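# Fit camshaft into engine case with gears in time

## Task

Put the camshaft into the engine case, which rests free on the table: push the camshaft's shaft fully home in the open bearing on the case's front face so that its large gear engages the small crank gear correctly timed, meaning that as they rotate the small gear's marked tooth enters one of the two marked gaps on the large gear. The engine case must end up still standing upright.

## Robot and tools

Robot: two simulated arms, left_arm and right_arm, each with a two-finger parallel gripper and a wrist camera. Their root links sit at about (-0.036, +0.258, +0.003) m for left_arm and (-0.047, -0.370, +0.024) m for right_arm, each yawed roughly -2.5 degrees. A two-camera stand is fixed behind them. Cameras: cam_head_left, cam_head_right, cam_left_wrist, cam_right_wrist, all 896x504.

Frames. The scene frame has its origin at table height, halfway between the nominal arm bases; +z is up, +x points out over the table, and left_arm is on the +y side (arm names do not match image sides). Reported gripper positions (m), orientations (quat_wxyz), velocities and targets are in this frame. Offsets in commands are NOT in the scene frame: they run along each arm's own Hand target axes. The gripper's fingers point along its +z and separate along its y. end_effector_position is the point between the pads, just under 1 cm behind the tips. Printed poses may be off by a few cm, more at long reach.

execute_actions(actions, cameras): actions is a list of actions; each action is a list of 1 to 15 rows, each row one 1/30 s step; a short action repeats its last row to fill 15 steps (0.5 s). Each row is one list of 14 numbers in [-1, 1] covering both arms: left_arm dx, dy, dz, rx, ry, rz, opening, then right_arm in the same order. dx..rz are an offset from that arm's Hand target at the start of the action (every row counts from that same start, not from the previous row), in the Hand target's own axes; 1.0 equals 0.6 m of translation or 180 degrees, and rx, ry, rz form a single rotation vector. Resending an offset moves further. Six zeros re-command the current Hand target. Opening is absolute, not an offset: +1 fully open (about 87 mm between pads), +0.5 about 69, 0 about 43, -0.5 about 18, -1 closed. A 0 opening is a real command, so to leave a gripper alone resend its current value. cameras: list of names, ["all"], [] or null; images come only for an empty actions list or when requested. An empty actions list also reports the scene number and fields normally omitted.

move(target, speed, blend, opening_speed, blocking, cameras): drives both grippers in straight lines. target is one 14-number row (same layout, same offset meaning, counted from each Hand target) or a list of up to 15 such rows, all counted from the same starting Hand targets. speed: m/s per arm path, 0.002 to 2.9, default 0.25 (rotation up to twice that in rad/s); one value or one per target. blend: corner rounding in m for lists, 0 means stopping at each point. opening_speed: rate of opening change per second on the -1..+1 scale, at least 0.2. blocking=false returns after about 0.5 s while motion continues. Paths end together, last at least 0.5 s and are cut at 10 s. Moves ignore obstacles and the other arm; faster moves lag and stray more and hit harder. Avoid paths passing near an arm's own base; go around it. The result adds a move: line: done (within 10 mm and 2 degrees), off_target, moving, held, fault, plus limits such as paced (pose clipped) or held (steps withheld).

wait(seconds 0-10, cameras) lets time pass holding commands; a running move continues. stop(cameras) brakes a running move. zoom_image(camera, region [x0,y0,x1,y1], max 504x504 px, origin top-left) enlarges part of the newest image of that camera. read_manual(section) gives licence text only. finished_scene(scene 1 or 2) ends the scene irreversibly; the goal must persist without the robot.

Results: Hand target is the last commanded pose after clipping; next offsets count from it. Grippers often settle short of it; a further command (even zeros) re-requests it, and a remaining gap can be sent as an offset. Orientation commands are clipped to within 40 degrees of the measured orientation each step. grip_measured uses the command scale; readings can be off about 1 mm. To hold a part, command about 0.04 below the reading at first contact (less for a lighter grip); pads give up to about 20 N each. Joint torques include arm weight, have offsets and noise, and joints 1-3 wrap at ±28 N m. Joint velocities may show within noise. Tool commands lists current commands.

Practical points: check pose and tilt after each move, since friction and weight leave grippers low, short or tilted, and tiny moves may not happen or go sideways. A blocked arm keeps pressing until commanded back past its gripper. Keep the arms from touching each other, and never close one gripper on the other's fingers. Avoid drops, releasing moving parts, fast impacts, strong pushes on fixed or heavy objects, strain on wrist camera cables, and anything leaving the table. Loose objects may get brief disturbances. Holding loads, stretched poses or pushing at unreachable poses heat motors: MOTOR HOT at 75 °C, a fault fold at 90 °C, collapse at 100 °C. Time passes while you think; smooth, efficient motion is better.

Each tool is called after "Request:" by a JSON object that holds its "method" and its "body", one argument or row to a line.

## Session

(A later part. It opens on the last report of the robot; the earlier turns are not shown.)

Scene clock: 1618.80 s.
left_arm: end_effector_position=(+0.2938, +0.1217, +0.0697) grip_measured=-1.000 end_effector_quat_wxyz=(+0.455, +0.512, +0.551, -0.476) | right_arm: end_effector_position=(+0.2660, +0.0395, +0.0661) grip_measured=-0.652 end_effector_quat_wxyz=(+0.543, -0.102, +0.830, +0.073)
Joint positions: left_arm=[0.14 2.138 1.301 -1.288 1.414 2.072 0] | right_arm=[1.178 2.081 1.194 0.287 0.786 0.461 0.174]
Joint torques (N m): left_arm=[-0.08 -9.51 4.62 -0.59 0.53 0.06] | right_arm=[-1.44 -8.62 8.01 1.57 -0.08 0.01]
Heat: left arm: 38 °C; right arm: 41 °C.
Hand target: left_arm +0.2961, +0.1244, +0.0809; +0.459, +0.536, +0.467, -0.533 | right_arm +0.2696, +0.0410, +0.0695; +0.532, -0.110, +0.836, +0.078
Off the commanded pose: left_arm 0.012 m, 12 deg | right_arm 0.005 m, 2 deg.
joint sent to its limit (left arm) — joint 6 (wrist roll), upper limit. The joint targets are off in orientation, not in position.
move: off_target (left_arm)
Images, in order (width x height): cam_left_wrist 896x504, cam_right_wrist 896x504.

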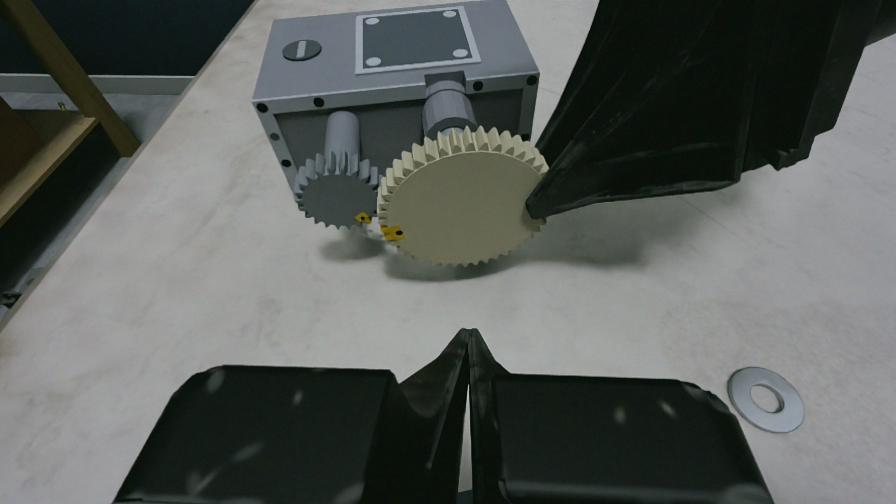

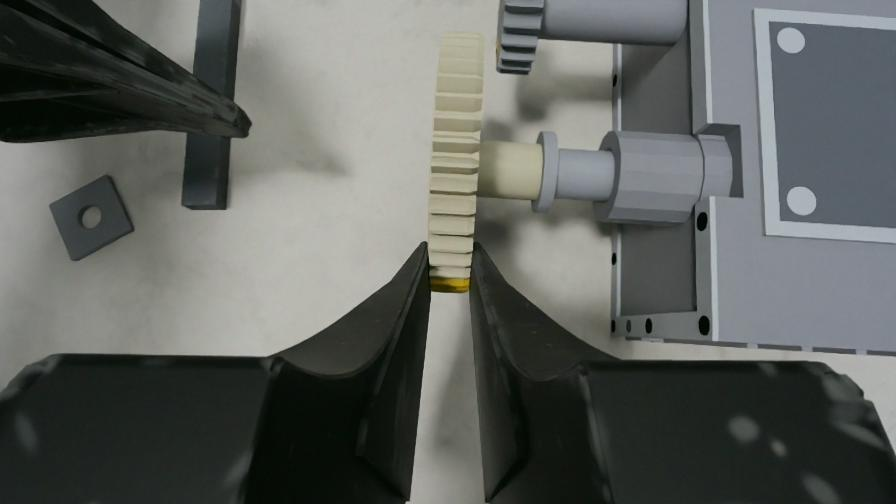

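Request:
{"method": "move", "body": {
  "target": [0,0,0,0,0,0,-1,-0.03,0,0,0,0,0,-0.85],
  "speed": 0.05
}}

Request:
{"method": "move", "body": {
  "target": [0,0,0,0,0,0,-1,-0.01,0,0,0,0,0,-0.85],
  "speed": 0.05,
  "cameras": ["cam_right_wrist","cam_left_wrist"]
}}

Scene clock: 1625.23 s.
left_arm: end_effector_position=(+0.2938, +0.1217, +0.0697) grip_measured=-1.000 end_effector_quat_wxyz=(+0.455, +0.512, +0.551, -0.476) | right_arm: end_effector_position=(+0.2666, +0.0389, +0.0671) grip_measured=-0.648 end_effector_quat_wxyz=(+0.527, -0.115, +0.839, +0.066)
Joint positions: left_arm=[0.14 2.138 1.301 -1.288 1.414 2.072 0] | right_arm=[1.168 2.075 1.229 0.205 0.755 0.461 0.176]
Joint torques (N m): left_arm=[-0.03 -9.5 4.6 -0.59 0.52 0.07] | right_arm=[-1.72 -9.68 9.05 1.82 0.12 -0.11]
Heat: left arm: 39 °C; right arm: 41 °C.
Hand target: left_arm +0.2961, +0.1244, +0.0809; +0.459, +0.536, +0.467, -0.533 | right_arm +0.2770, +0.0429, +0.0859; +0.532, -0.110, +0.836, +0.078
Off the commanded pose: left_arm 0.012 m, 12 deg | right_arm 0.022 m, 2 deg.
joint sent to its limit (left arm) — joint 6 (wrist roll), upper limit. The joint targets are off in orientation, not in position.
move: off_target (left_arm, right_arm)

Scene clock: 1626.07 s.
left_arm: end_effector_position=(+0.2938, +0.1217, +0.0697) grip_measured=-1.000 end_effector_quat_wxyz=(+0.455, +0.512, +0.551, -0.476) | right_arm: end_effector_position=(+0.2667, +0.0390, +0.0677) grip_measured=-0.646 end_effector_quat_wxyz=(+0.522, -0.119, +0.842, +0.064)
Joint positions: left_arm=[0.14 2.138 1.301 -1.288 1.414 2.072 0] | right_arm=[1.165 2.073 1.241 0.177 0.745 0.461 0.177]
Joint torques (N m): left_arm=[-0.08 -9.48 4.62 -0.59 0.52 0.06] | right_arm=[-1.81 -10.09 9.46 1.91 0.18 -0.15]
Heat: left arm: 39 °C; right arm: 41 °C.
Hand target: left_arm +0.2961, +0.1244, +0.0809; +0.459, +0.536, +0.467, -0.533 | right_arm +0.2794, +0.0436, +0.0913; +0.532, -0.110, +0.836, +0.078
Off the commanded pose: left_arm 0.012 m, 12 deg | right_arm 0.027 m, 2 deg.
joint sent to its limit (left arm) — joint 6 (wrist roll), upper limit. The joint targets are off in orientation, not in position.
move: off_target (left_arm, right_arm)
Images, in order (width x height): cam_left_wrist 896x504, cam_right_wrist 896x504.

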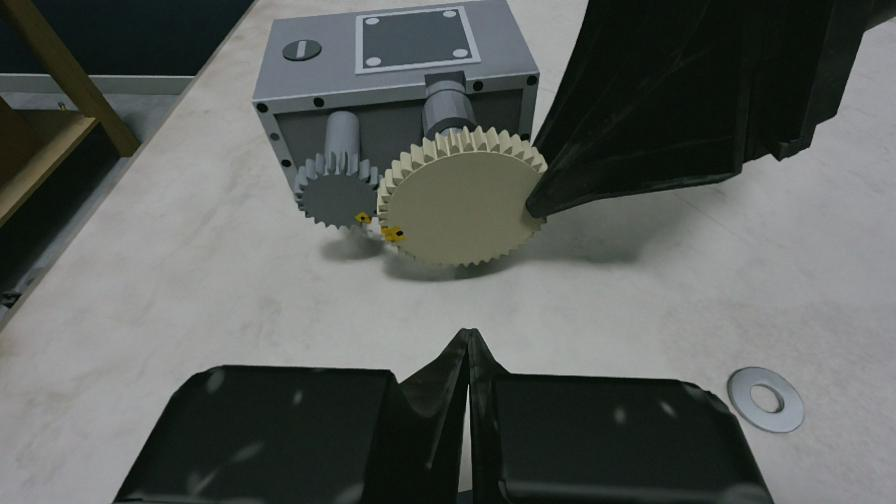

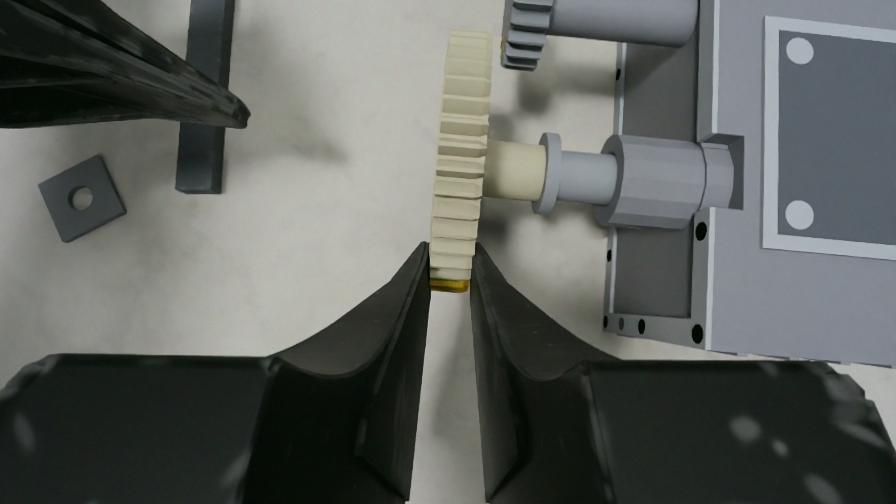

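Request:
{"method": "move", "body": {
  "target": [0,0,0,0,0,0,-1,-0.02,0,0,0,0.04,0,-0.85],
  "speed": 0.05,
  "cameras": ["cam_right_wrist","cam_left_wrist"]
}}

Scene clock: 1638.17 s.
left_arm: end_effector_position=(+0.2938, +0.1217, +0.0697) grip_measured=-1.000 end_effector_quat_wxyz=(+0.455, +0.512, +0.551, -0.476) | right_arm: end_effector_position=(+0.2684, +0.0391, +0.0747) grip_measured=-0.641 end_effector_quat_wxyz=(+0.452, -0.129, +0.880, +0.064)
Joint positions: left_arm=[0.14 2.138 1.301 -1.288 1.414 2.072 0] | right_arm=[1.12 2.069 1.397 -0.124 0.616 0.529 0.179]
Joint torques (N m): left_arm=[-0.05 -9.51 4.62 -0.59 0.52 0.06] | right_arm=[-1.06 -9.61 10.7 1.92 0.59 -0.18]
Heat: left arm: 39 °C; right arm: 44 °C.
Hand target: left_arm +0.2961, +0.1244, +0.0809; +0.459, +0.536, +0.467, -0.533 | right_arm +0.2845, +0.0447, +0.1024; +0.478, -0.115, +0.868, +0.071
Off the commanded pose: left_arm 0.012 m, 12 deg | right_arm 0.032 m, 4 deg.
joint sent to its limit (left arm) — joint 6 (wrist roll), upper limit. The joint targets are off in orientation, not in position.
move: off_target (left_arm, right_arm)
Images, in order (width x height): cam_left_wrist 896x504, cam_right_wrist 896x504.

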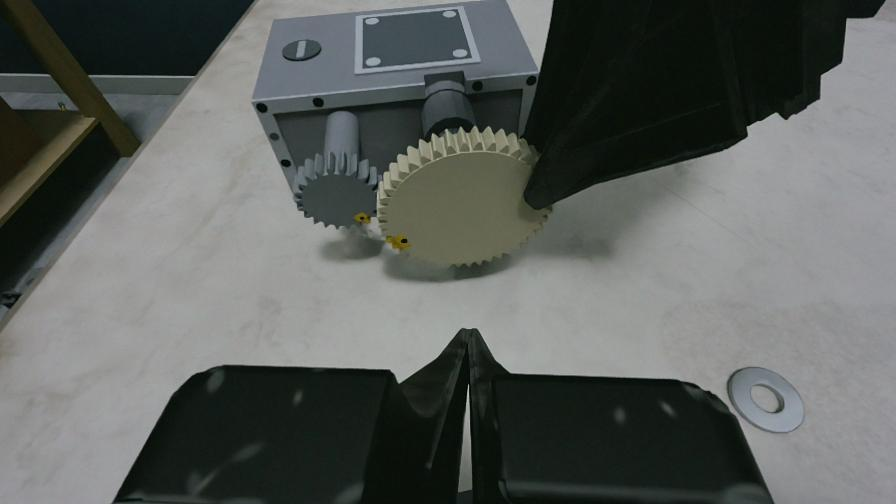

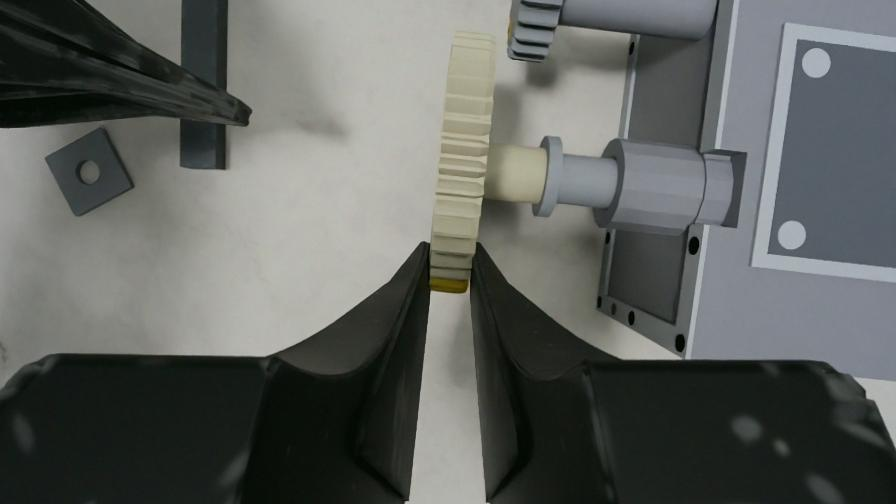

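Request:
{"method": "zoom_image", "body": {
  "camera": "cam_left_wrist",
  "region": [280, 110, 570, 280]
}}

Request:
{"method": "zoom_image", "body": {
  "camera": "cam_right_wrist",
  "region": [400, 20, 520, 310]
}}

Scaled by 1.738 from the camera's 896x504 image, which has a finer 1280x720 frame.

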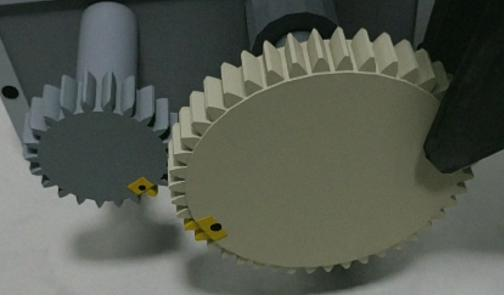

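Scaled by 1.738 from the camera's 896x504 image, which has a finer 1280x720 frame.

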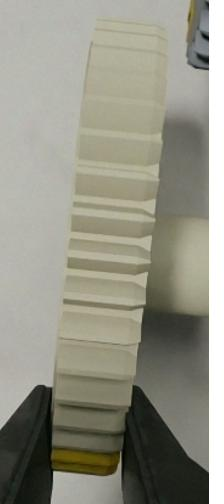

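Request:
{"method": "zoom_image", "body": {
  "camera": "cam_left_wrist",
  "region": [340, 160, 440, 260]
}}

Scaled by 5.040 from the camera's 896x504 image, which has a finer 1280x720 frame.

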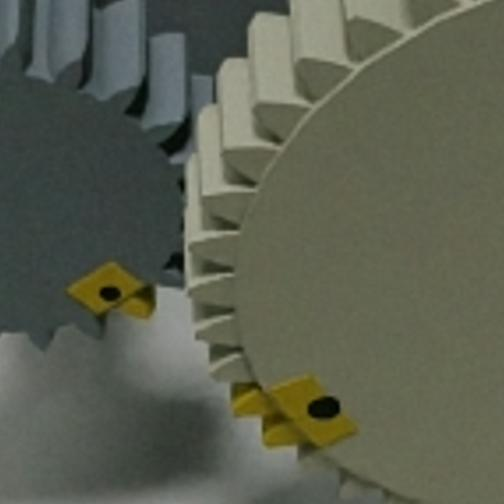

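Request:
{"method": "move", "body": {
  "target": [0,0,0,0,0,0,-1,0.04,0,0,0,0,0,-0.85],
  "speed": 0.05
}}

Request:
{"method": "move", "body": {
  "target": [0,0,0,0,0,0,-1,0,0,0,0,0,0,-0.2],
  "speed": 0.05,
  "opening_speed": 0.6
}}

Request:
{"method": "move", "body": {
  "target": [0,0,0,0,0,0,-1,0,0,-0.11,0,0,0,-0.2],
  "speed": 0.12,
  "cameras": ["cam_right_wrist","cam_left_wrist"]
}}

Scene clock: 1686.80 s.
left_arm: end_effector_position=(+0.2938, +0.1217, +0.0697) grip_measured=-1.000 end_effector_quat_wxyz=(+0.455, +0.512, +0.551, -0.476) | right_arm: end_effector_position=(+0.2682, +0.0394, +0.0734) grip_measured=-0.643 end_effector_quat_wxyz=(+0.461, -0.122, +0.876, +0.066)
Joint positions: left_arm=[0.14 2.138 1.301 -1.288 1.414 2.072 0] | right_arm=[1.127 2.069 1.376 -0.087 0.637 0.536 0.178]
Joint torques (N m): left_arm=[-0.06 -9.51 4.62 -0.59 0.52 0.06] | right_arm=[0.08 -8.96 5.55 2.28 0.53 -0.03]
Heat: left arm: 40 °C; right arm: 45 °C.
Hand target: left_arm +0.2961, +0.1244, +0.0809; +0.459, +0.536, +0.467, -0.533 | right_arm +0.2719, +0.0417, +0.0820; +0.478, -0.115, +0.868, +0.072
Off the commanded pose: left_arm 0.012 m, 12 deg | right_arm 0.010 m, 2 deg.
joint sent to its limit (left arm) — joint 6 (wrist roll), upper limit. The joint targets are off in orientation, not in position.
move: off_target (left_arm)

Scene clock: 1688.10 s.
left_arm: end_effector_position=(+0.2938, +0.1217, +0.0697) grip_measured=-1.000 end_effector_quat_wxyz=(+0.455, +0.512, +0.551, -0.476) | right_arm: end_effector_position=(+0.2707, +0.0408, +0.0763) grip_measured=-0.200 end_effector_quat_wxyz=(+0.468, -0.118, +0.873, +0.067)
Joint positions: left_arm=[0.14 2.138 1.301 -1.288 1.414 2.072 0] | right_arm=[1.127 2.069 1.376 -0.071 0.647 0.532 0.4]
Joint torques (N m): left_arm=[-0.06 -9.51 4.6 -0.59 0.52 0.06] | right_arm=[0.13 -9.02 5.55 2.15 0.46 -0.01]
Heat: left arm: 40 °C; right arm: 45 °C.
Hand target: left_arm +0.2961, +0.1244, +0.0809; +0.459, +0.536, +0.467, -0.533 | right_arm +0.2720, +0.0417, +0.0821; +0.478, -0.115, +0.868, +0.071
Off the commanded pose: left_arm 0.012 m, 12 deg | right_arm 0.006 m, 1 deg.
joint sent to its limit (left arm) — joint 6 (wrist roll), upper limit. The joint targets are off in orientation, not in position.
move: off_target (left_arm)

Scene clock: 1689.40 s.
left_arm: end_effector_position=(+0.2938, +0.1217, +0.0697) grip_measured=-1.000 end_effector_quat_wxyz=(+0.455, +0.512, +0.551, -0.476) | right_arm: end_effector_position=(+0.2199, +0.0279, +0.1080) grip_measured=-0.200 end_effector_quat_wxyz=(+0.471, -0.126, +0.871, +0.064)
Joint positions: left_arm=[0.14 2.138 1.301 -1.288 1.414 2.072 0] | right_arm=[1.228 1.912 1.292 -0.197 0.72 0.603 0.4]
Joint torques (N m): left_arm=[-0.06 -9.48 4.59 -0.59 0.52 0.07] | right_arm=[0.31 -9.32 5.42 1.85 0.49 0.23]
Heat: left arm: 40 °C; right arm: 46 °C.
Hand target: left_arm +0.2961, +0.1244, +0.0809; +0.459, +0.536, +0.467, -0.533 | right_arm +0.2183, +0.0262, +0.1171; +0.478, -0.115, +0.868, +0.071
Off the commanded pose: left_arm 0.012 m, 12 deg | right_arm 0.009 m, 2 deg.
joint sent to its limit (left arm) — joint 6 (wrist roll), upper limit. The joint targets are off in orientation, not in position.
move: off_target (left_arm)
Images, in order (width x height): cam_left_wrist 896x504, cam_right_wrist 896x504.

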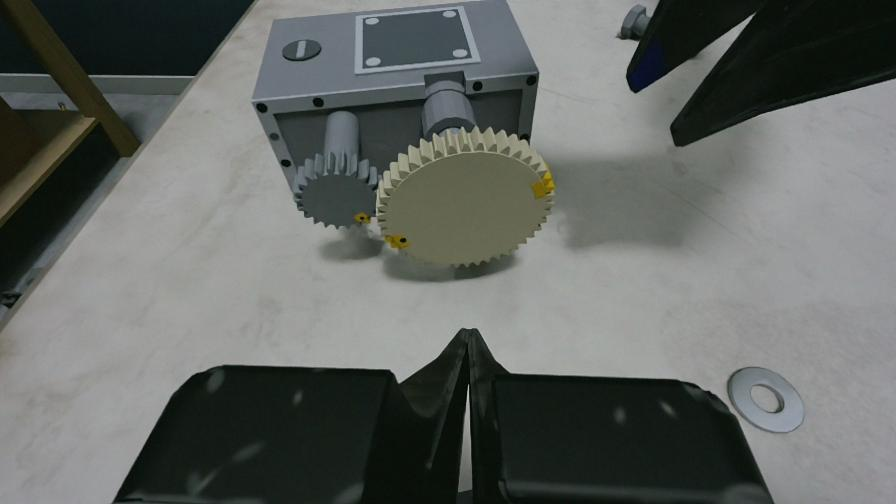

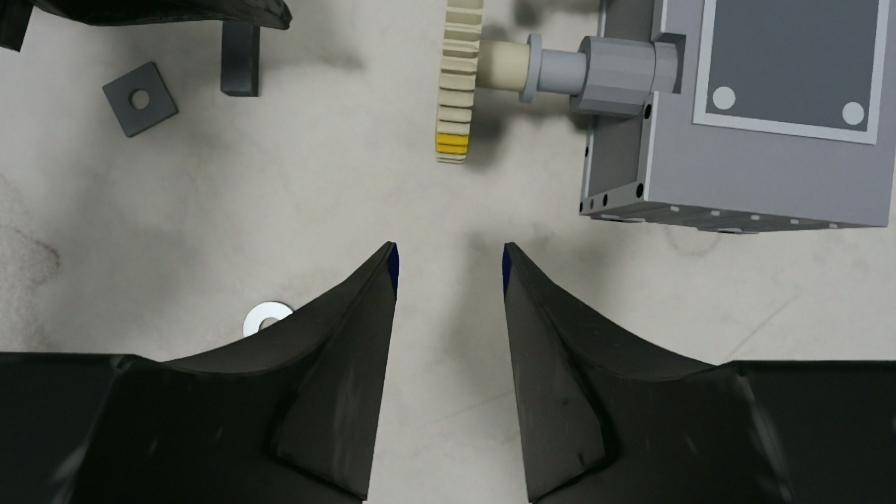

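Request:
{"method": "zoom_image", "body": {
  "camera": "cam_left_wrist",
  "region": [280, 60, 580, 280]
}}

Request:
{"method": "zoom_image", "body": {
  "camera": "cam_right_wrist",
  "region": [420, 0, 510, 180]
}}

Scaled by 1.680 from the camera's 896x504 image, which has a finer 1280x720 frame.

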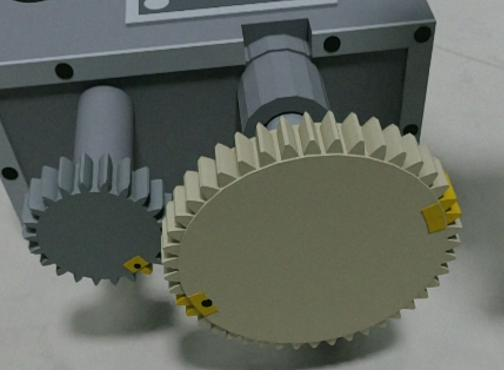

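Scaled by 2.800 from the camera's 896x504 image, which has a finer 1280x720 frame.

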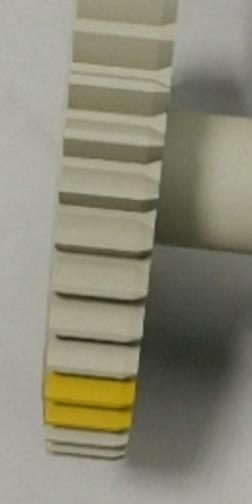

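Request:
{"method": "move", "body": {
  "target": [
    [0,0,0,0,0,0,-1,0,0,0.11,0,0,0,-0.2],
    [0,0,0,0,0,0,-1,0,0,0.11,0,0,0,-0.85]
  ],
  "speed": 0.12,
  "opening_speed": 0.8
}}

Request:
{"method": "move", "body": {
  "target": [0,0,0,0,0,0,-1,-0.025,0,0,0,0.03,0,-0.85],
  "speed": 0.05
}}

Scene clock: 1710.57 s.
left_arm: end_effector_position=(+0.2938, +0.1217, +0.0697) grip_measured=-1.000 end_effector_quat_wxyz=(+0.455, +0.512, +0.551, -0.476) | right_arm: end_effector_position=(+0.2605, +0.0336, +0.0697) grip_measured=-0.679 end_effector_quat_wxyz=(+0.464, -0.127, +0.875, +0.061)
Joint positions: left_arm=[0.14 2.138 1.301 -1.288 1.414 2.072 0] | right_arm=[1.14 2.049 1.326 -0.063 0.651 0.531 0.16]
Joint torques (N m): left_arm=[-0.08 -9.51 4.62 -0.59 0.52 0.07] | right_arm=[-0.84 -7.51 9.73 2.07 0.44 0.01]
Heat: left arm: 40 °C; right arm: 45 °C.
Hand target: left_arm +0.2961, +0.1244, +0.0809; +0.459, +0.536, +0.467, -0.533 | right_arm +0.2720, +0.0416, +0.0819; +0.478, -0.115, +0.868, +0.071
Off the commanded pose: left_arm 0.012 m, 12 deg | right_arm 0.019 m, 3 deg.
joint sent to its limit (left arm) — joint 6 (wrist roll), upper limit. The joint targets are off in orientation, not in position.
move: off_target (left_arm, right_arm); target 2's new opening was sent with right_arm's hand 0.020 m and 3 deg from that target

Scene clock: 1711.93 s.
left_arm: end_effector_position=(+0.2938, +0.1217, +0.0697) grip_measured=-1.000 end_effector_quat_wxyz=(+0.455, +0.512, +0.551, -0.476) | right_arm: end_effector_position=(+0.2617, +0.0340, +0.0751) grip_measured=-0.673 end_effector_quat_wxyz=(+0.411, -0.137, +0.900, +0.052)
Joint positions: left_arm=[0.14 2.138 1.301 -1.288 1.414 2.072 0] | right_arm=[1.11 2.075 1.472 -0.288 0.566 0.561 0.163]
Joint torques (N m): left_arm=[-0.06 -9.5 4.6 -0.59 0.53 0.06] | right_arm=[-1.31 -8.17 10.86 2.07 0.53 -0.02]
Heat: left arm: 40 °C; right arm: 45 °C.
Hand target: left_arm +0.2961, +0.1244, +0.0809; +0.459, +0.536, +0.467, -0.533 | right_arm +0.2797, +0.0437, +0.0947; +0.437, -0.118, +0.889, +0.066
Off the commanded pose: left_arm 0.012 m, 12 deg | right_arm 0.028 m, 4 deg.
joint sent to its limit (left arm) — joint 6 (wrist roll), upper limit. The joint targets are off in orientation, not in position.
move: off_target (left_arm, right_arm)

Request:
{"method": "move", "body": {
  "target": [0,0,0,0,0,0,-1,0.018,0,0,0,0,0,-0.85],
  "speed": 0.05
}}

Request:
{"method": "move", "body": {
  "target": [
    [0,0,0,0,0,0,-1,0,0,0,0,0,0,-0.2],
    [0,0,0,0,0,0,-1,0,0,-0.11,0,0,0,-0.2]
  ],
  "speed": 0.12,
  "opening_speed": 0.8,
  "cameras": ["cam_right_wrist","cam_left_wrist"]
}}

Request:
{"method": "zoom_image", "body": {
  "camera": "cam_left_wrist",
  "region": [280, 60, 580, 280]
}}

Request:
{"method": "zoom_image", "body": {
  "camera": "cam_right_wrist",
  "region": [420, 0, 510, 180]
}}

Scene clock: 1719.60 s.
left_arm: end_effector_position=(+0.2938, +0.1217, +0.0697) grip_measured=-1.000 end_effector_quat_wxyz=(+0.455, +0.512, +0.551, -0.476) | right_arm: end_effector_position=(+0.2618, +0.0340, +0.0752) grip_measured=-0.673 end_effector_quat_wxyz=(+0.411, -0.135, +0.900, +0.053)
Joint positions: left_arm=[0.14 2.138 1.301 -1.288 1.414 2.072 0] | right_arm=[1.109 2.075 1.472 -0.288 0.566 0.565 0.163]
Joint torques (N m): left_arm=[-0.05 -9.5 4.6 -0.59 0.52 0.07] | right_arm=[-0.42 -8.31 7.46 2.37 0.59 0.06]
Heat: left arm: 40 °C; right arm: 45 °C.
Hand target: left_arm +0.2961, +0.1244, +0.0809; +0.459, +0.536, +0.467, -0.533 | right_arm +0.2735, +0.0419, +0.0861; +0.437, -0.118, +0.889, +0.066
Off the commanded pose: left_arm 0.012 m, 12 deg | right_arm 0.018 m, 4 deg.
joint sent to its limit (left arm) — joint 6 (wrist roll), upper limit. The joint targets are off in orientation, not in position.
move: off_target (left_arm, right_arm)

Scene clock: 1721.90 s.
left_arm: end_effector_position=(+0.2938, +0.1217, +0.0697) grip_measured=-1.000 end_effector_quat_wxyz=(+0.455, +0.512, +0.551, -0.476) | right_arm: end_effector_position=(+0.2246, +0.0293, +0.1174) grip_measured=-0.200 end_effector_quat_wxyz=(+0.429, -0.128, +0.892, +0.059)
Joint positions: left_arm=[0.14 2.138 1.301 -1.288 1.414 2.072 0] | right_arm=[1.193 1.937 1.428 -0.383 0.641 0.632 0.4]
Joint torques (N m): left_arm=[-0.08 -9.52 4.62 -0.6 0.52 0.06] | right_arm=[0.32 -9.46 5.57 1.77 0.49 0.22]
Heat: left arm: 40 °C; right arm: 45 °C.
Hand target: left_arm +0.2961, +0.1244, +0.0809; +0.459, +0.536, +0.467, -0.533 | right_arm +0.2231, +0.0273, +0.1262; +0.437, -0.118, +0.889, +0.066
Off the commanded pose: left_arm 0.012 m, 12 deg | right_arm 0.009 m, 2 deg.
joint sent to its limit (left arm) — joint 6 (wrist roll), upper limit. The joint targets are off in orientation, not in position.
move: off_target (left_arm)
Images, in order (width x height): cam_left_wrist 896x504, cam_right_wrist 896x504.

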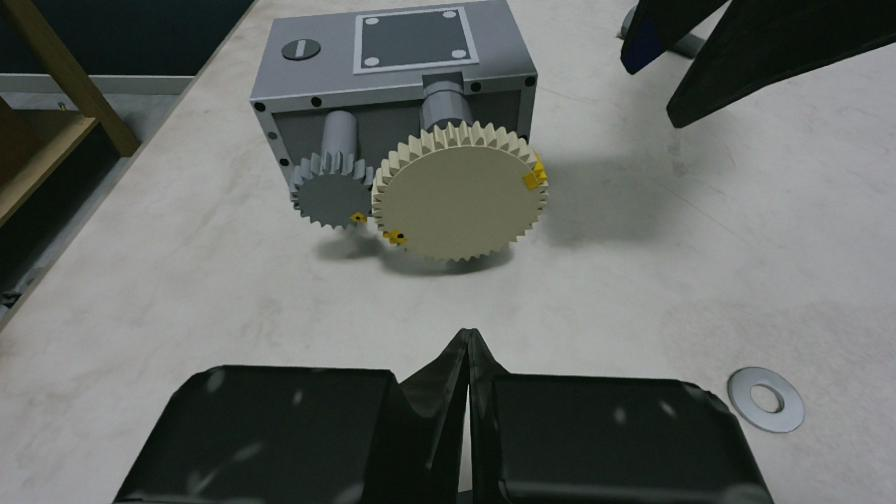

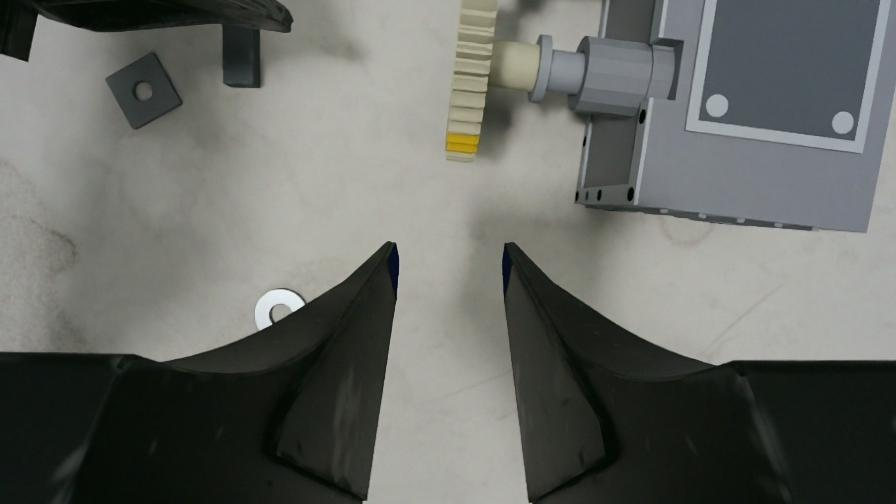

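Scaled by 1.680 from the camera's 896x504 image, which has a finer 1280x720 frame.

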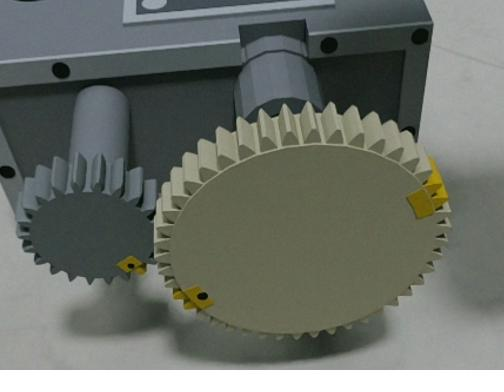

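Scaled by 2.800 from the camera's 896x504 image, which has a finer 1280x720 frame.

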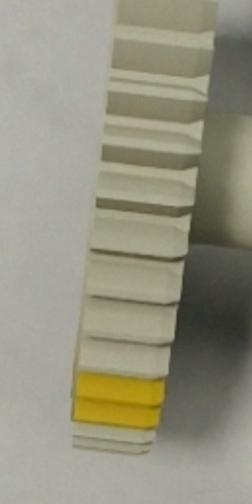

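Request:
{"method": "move", "body": {
  "target": [0.033,0.02,0.082,0,0,0,-1,0,0,-0.08,0,0,0,-0.2],
  "speed": 0.12,
  "cameras": ["cam_right_wrist","cam_left_wrist","cam_head_left"]
}}

Scene clock: 1737.13 s.
left_arm: end_effector_position=(+0.2942, +0.0767, +0.0611) grip_measured=-1.000 end_effector_quat_wxyz=(+0.451, +0.528, +0.509, -0.508) | right_arm: end_effector_position=(+0.1890, +0.0177, +0.1446) grip_measured=-0.200 end_effector_quat_wxyz=(+0.428, -0.128, +0.893, +0.056)
Joint positions: left_arm=[0.014 2.216 1.351 -1.246 1.481 2.072 0] | right_arm=[1.267 1.84 1.42 -0.528 0.688 0.71 0.4]
Joint torques (N m): left_arm=[-0.81 -6.49 5 -0.18 0.77 0.06] | right_arm=[0.55 -9.14 6 1.68 0.51 0.23]
Heat: left arm: 40 °C; right arm: 48 °C.
Hand target: left_arm +0.3009, +0.0743, +0.0606; +0.459, +0.536, +0.467, -0.533 | right_arm +0.1866, +0.0168, +0.1555; +0.437, -0.118, +0.889, +0.066
Off the commanded pose: left_arm 0.007 m, 6 deg | right_arm 0.011 m, 2 deg.
joint sent to its limit (left arm) — joint 6 (wrist roll), upper limit. The joint targets are off in orientation, not in position.
move: off_target (left_arm, right_arm)
Images, in order (width x height): cam_head_left 896x504, cam_left_wrist 896x504, cam_right_wrist 896x504.

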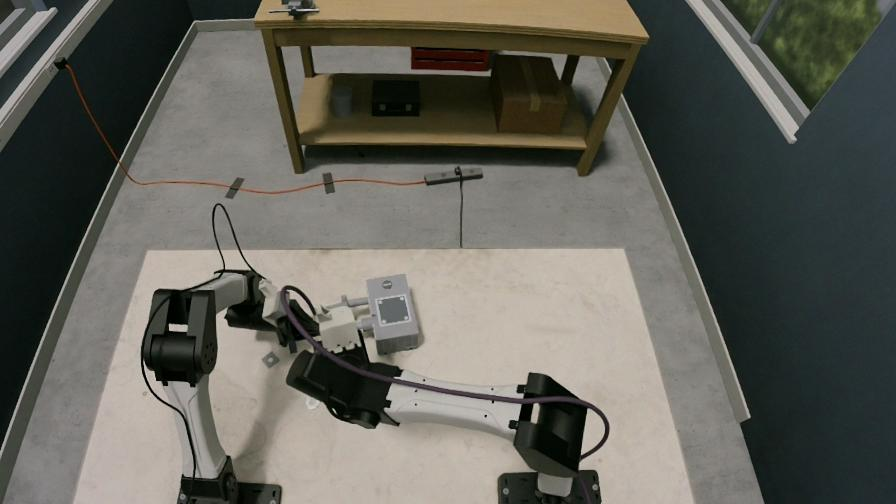

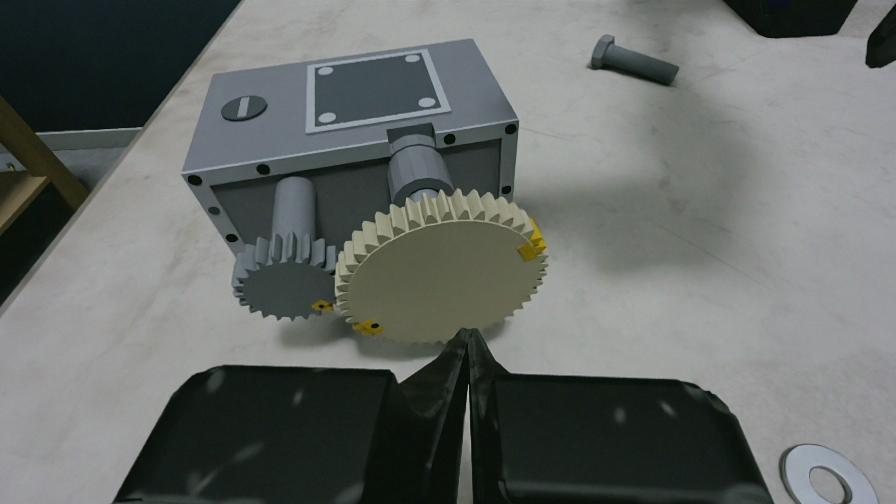

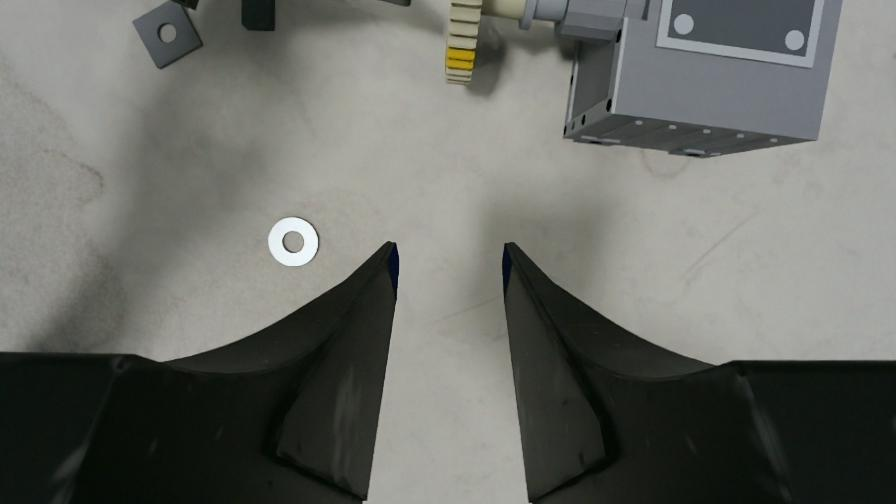

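Request:
{"method": "move", "body": {
  "target": [0.019,0.021,0.017,0,0,0,-1,0,0,0,0,0,0,-0.2],
  "speed": 0.08,
  "cameras": ["cam_left_wrist"]
}}

Scene clock: 1745.47 s.
left_arm: end_effector_position=(+0.3060, +0.0656, +0.0498) grip_measured=-1.000 end_effector_quat_wxyz=(+0.452, +0.530, +0.500, -0.515) | right_arm: end_effector_position=(+0.1890, +0.0176, +0.1445) grip_measured=-0.200 end_effector_quat_wxyz=(+0.428, -0.128, +0.893, +0.055)
Joint positions: left_arm=[-0.014 2.293 1.422 -1.237 1.5 2.072 0] | right_arm=[1.267 1.84 1.42 -0.528 0.689 0.711 0.4]
Joint torques (N m): left_arm=[-0.98 -6.87 5.05 -0.19 0.71 0.06] | right_arm=[0.53 -9.16 6 1.66 0.53 0.2]
Heat: left arm: 39 °C; right arm: 47 °C.
Hand target: left_arm +0.3120, +0.0626, +0.0491; +0.459, +0.536, +0.467, -0.533 | right_arm +0.1866, +0.0168, +0.1556; +0.437, -0.118, +0.889, +0.066
Off the commanded pose: left_arm 0.007 m, 4 deg | right_arm 0.011 m, 2 deg.
joint sent to its limit (left arm) — joint 6 (wrist roll), upper limit. The joint targets are off in orientation, not in position.
move: off_target (left_arm, right_arm)
Images, in order (width x height): cam_left_wrist 896x504.

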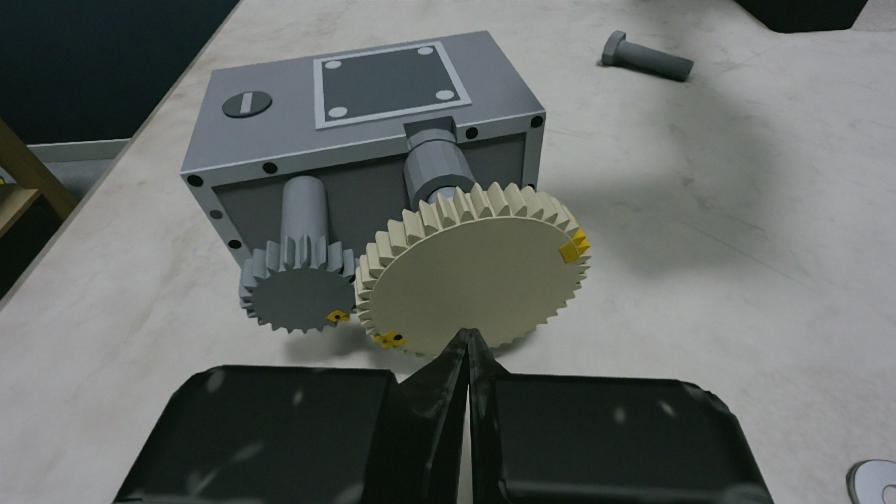

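Request:
{"method": "move", "body": {
  "target": [0,0.003,0.019,0,0,0,-1,0,0,0,0,0,0,-0.2],
  "speed": 0.05,
  "cameras": ["cam_left_wrist","cam_right_wrist"]
}}

Scene clock: 1751.40 s.
left_arm: end_effector_position=(+0.3068, +0.0556, +0.0490) grip_measured=-1.000 end_effector_quat_wxyz=(+0.451, +0.532, +0.491, -0.522) | right_arm: end_effector_position=(+0.1890, +0.0176, +0.1445) grip_measured=-0.200 end_effector_quat_wxyz=(+0.428, -0.128, +0.893, +0.055)
Joint positions: left_arm=[-0.04 2.312 1.446 -1.237 1.514 2.072 0] | right_arm=[1.267 1.84 1.42 -0.528 0.689 0.711 0.4]
Joint torques (N m): left_arm=[-1.2 -6.91 5.07 -0.21 0.81 0.05] | right_arm=[0.54 -9.2 6.01 1.64 0.51 0.22]
Heat: left arm: 38 °C; right arm: 47 °C.
Hand target: left_arm +0.3121, +0.0509, +0.0489; +0.459, +0.536, +0.467, -0.533 | right_arm +0.1866, +0.0168, +0.1556; +0.437, -0.118, +0.889, +0.066
Off the commanded pose: left_arm 0.007 m, 3 deg | right_arm 0.011 m, 2 deg.
joint sent to its limit (left arm) — joint 6 (wrist roll), upper limit. The joint targets still meet the commanded pose.
move: off_target (left_arm, right_arm)
Images, in order (width x height): cam_left_wrist 896x504, cam_right_wrist 896x504.

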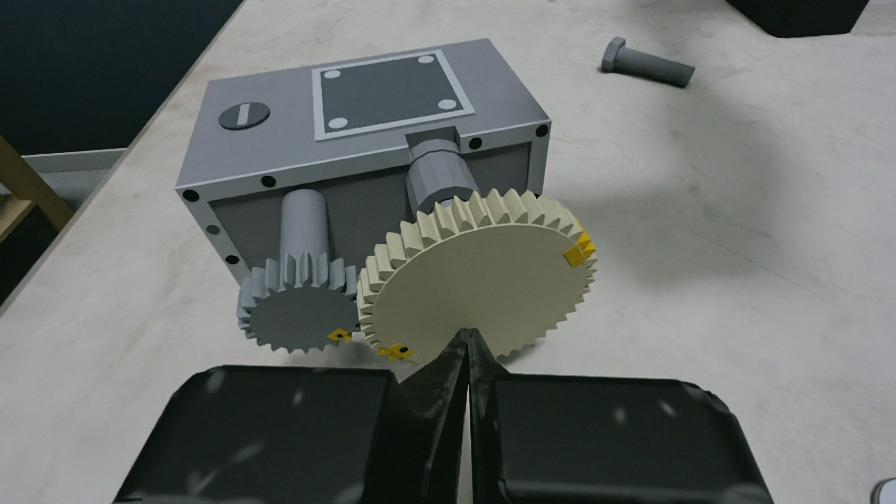

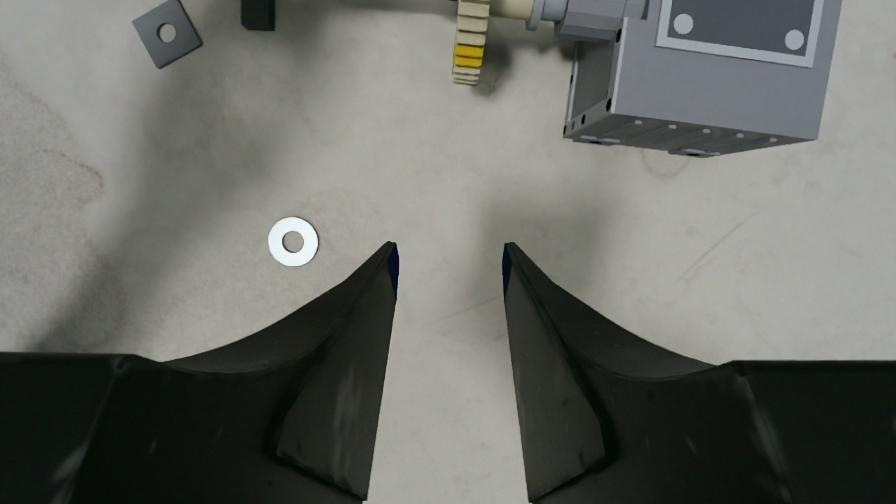

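Request:
{"method": "move", "body": {
  "target": [
    [0,0,-0.02,0,0,0,-1,0,0,0,0,0,0,-0.2],
    [-0.04,0,-0.02,0,0,0,-1,0,0,0,0,0,0,-0.2]
  ],
  "speed": 0.08,
  "cameras": ["cam_left_wrist","cam_right_wrist"]
}}

Scene clock: 1758.47 s.
left_arm: end_effector_position=(+0.3083, +0.0603, +0.0573) grip_measured=-1.000 end_effector_quat_wxyz=(+0.451, +0.525, +0.498, -0.522) | right_arm: end_effector_position=(+0.1890, +0.0176, +0.1445) grip_measured=-0.200 end_effector_quat_wxyz=(+0.428, -0.128, +0.893, +0.055)
Joint positions: left_arm=[-0.027 2.297 1.454 -1.275 1.514 2.072 0] | right_arm=[1.267 1.84 1.42 -0.528 0.689 0.711 0.4]
Joint torques (N m): left_arm=[0.06 -10.63 5.01 -0.54 0.62 0.06] | right_arm=[0.54 -9.07 6 1.68 0.52 0.21]
Heat: left arm: 38 °C; right arm: 47 °C.
Hand target: left_arm +0.3139, +0.0626, +0.0730; +0.459, +0.536, +0.467, -0.533 | right_arm +0.1866, +0.0168, +0.1556; +0.437, -0.118, +0.889, +0.066
Off the commanded pose: left_arm 0.017 m, 4 deg | right_arm 0.011 m, 2 deg.
joint sent to its limit (left arm) — joint 6 (wrist roll), upper limit. The joint targets are off in orientation, not in position.
move: off_target (left_arm, right_arm)
Images, in order (width x height): cam_left_wrist 896x504, cam_right_wrist 896x504.

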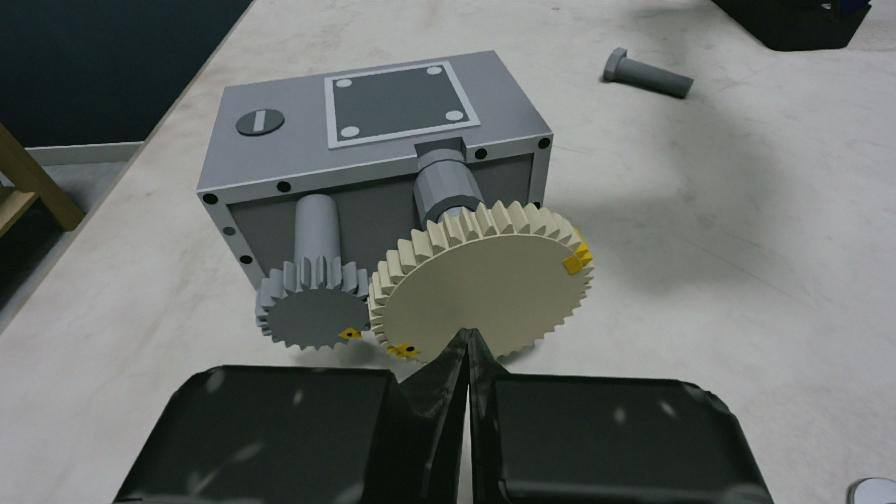

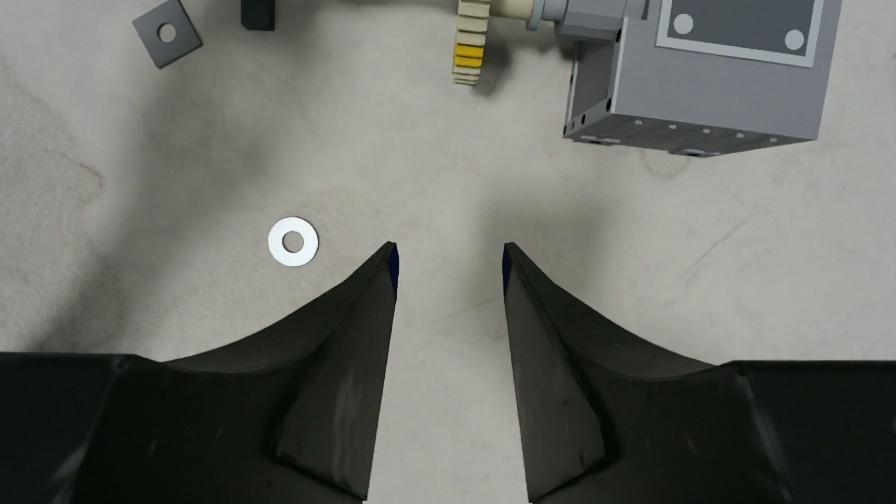

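Request:
{"method": "move", "body": {
  "target": [
    [-0.017,0,0,0,0,0,-1,0,0,0,0,0,0,-0.2],
    [-0.015,0.002,0.02,0,0,0,-1,0,0,0,0,0,0,-0.2]
  ],
  "speed": 0.06,
  "cameras": ["cam_left_wrist","cam_right_wrist"]
}}

Scene clock: 1764.13 s.
left_arm: end_effector_position=(+0.3102, +0.0542, +0.0704) grip_measured=-1.000 end_effector_quat_wxyz=(+0.452, +0.532, +0.490, -0.522) | right_arm: end_effector_position=(+0.1890, +0.0176, +0.1445) grip_measured=-0.200 end_effector_quat_wxyz=(+0.428, -0.128, +0.893, +0.055)
Joint positions: left_arm=[-0.043 2.279 1.484 -1.307 1.517 2.072 0] | right_arm=[1.267 1.84 1.42 -0.528 0.689 0.711 0.4]
Joint torques (N m): left_arm=[-1.11 -9.2 5.29 -0.52 0.78 0.05] | right_arm=[0.5 -9.16 6.06 1.65 0.5 0.21]
Heat: left arm: 39 °C; right arm: 46 °C.
Hand target: left_arm +0.3134, +0.0505, +0.0818; +0.459, +0.536, +0.467, -0.533 | right_arm +0.1866, +0.0168, +0.1556; +0.437, -0.118, +0.889, +0.066
Off the commanded pose: left_arm 0.012 m, 3 deg | right_arm 0.011 m, 2 deg.
joint sent to its limit (left arm) — joint 6 (wrist roll), upper limit. The joint targets still meet the commanded pose.
move: off_target (left_arm, right_arm)
Images, in order (width x height): cam_left_wrist 896x504, cam_right_wrist 896x504.

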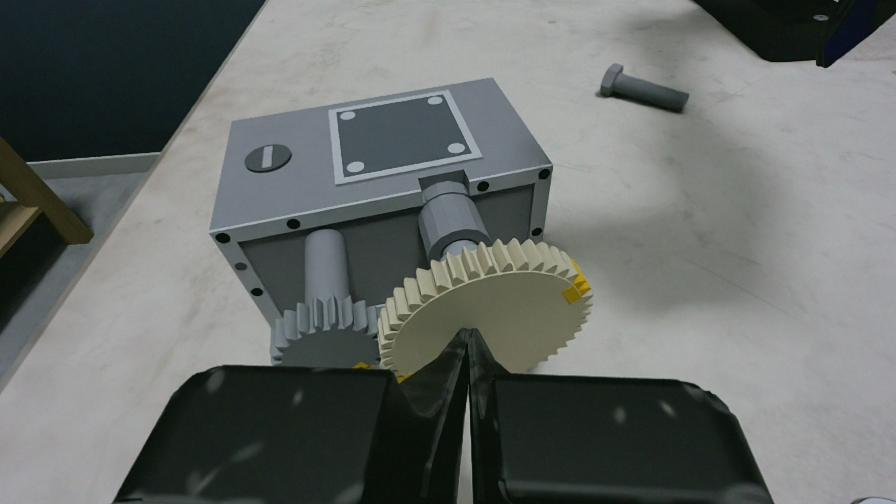

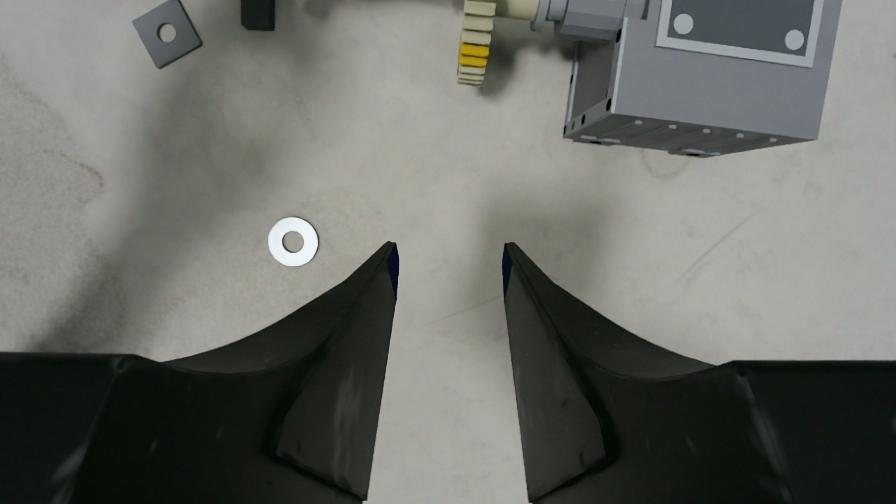

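Request:
{"method": "move", "body": {
  "target": [0.008,0.003,0.013,0,0,0,-1,0,0,0,0,0,0,-0.2],
  "speed": 0.03,
  "cameras": ["cam_left_wrist","cam_right_wrist"]
}}

Scene clock: 1768.60 s.
left_arm: end_effector_position=(+0.3109, +0.0465, +0.0748) grip_measured=-1.000 end_effector_quat_wxyz=(+0.455, +0.537, +0.480, -0.524) | right_arm: end_effector_position=(+0.1890, +0.0176, +0.1445) grip_measured=-0.200 end_effector_quat_wxyz=(+0.428, -0.128, +0.893, +0.055)
Joint positions: left_arm=[-0.062 2.279 1.499 -1.307 1.529 2.072 0] | right_arm=[1.267 1.84 1.42 -0.528 0.689 0.711 0.4]
Joint torques (N m): left_arm=[-1.03 -7.25 5.34 -0.4 0.78 0.06] | right_arm=[0.5 -9.13 6.04 1.68 0.53 0.21]
Heat: left arm: 39 °C; right arm: 46 °C.
Hand target: left_arm +0.3140, +0.0426, +0.0769; +0.459, +0.536, +0.467, -0.533 | right_arm +0.1866, +0.0168, +0.1556; +0.437, -0.118, +0.889, +0.066
Off the commanded pose: left_arm 0.005 m, 2 deg | right_arm 0.011 m, 2 deg.
joint sent to its limit (left arm) — joint 6 (wrist roll), upper limit. The joint targets still meet the commanded pose.
move: off_target (right_arm)
Images, in order (width x height): cam_left_wrist 896x504, cam_right_wrist 896x504.

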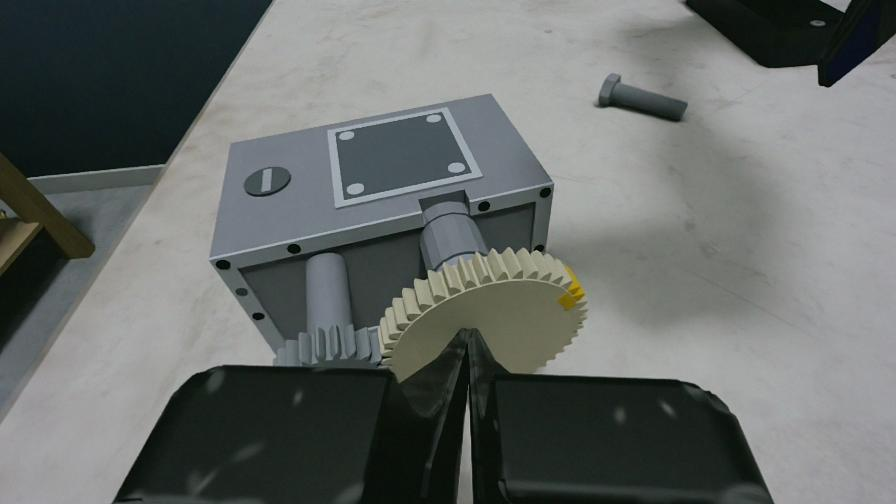

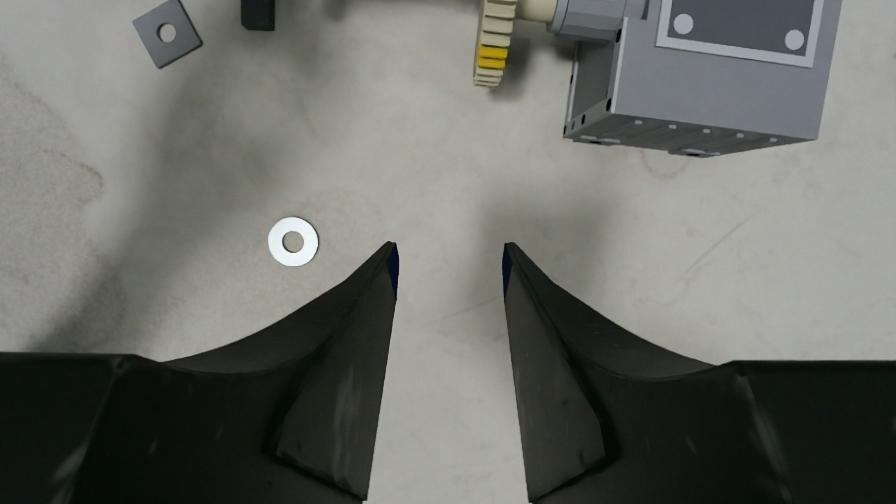

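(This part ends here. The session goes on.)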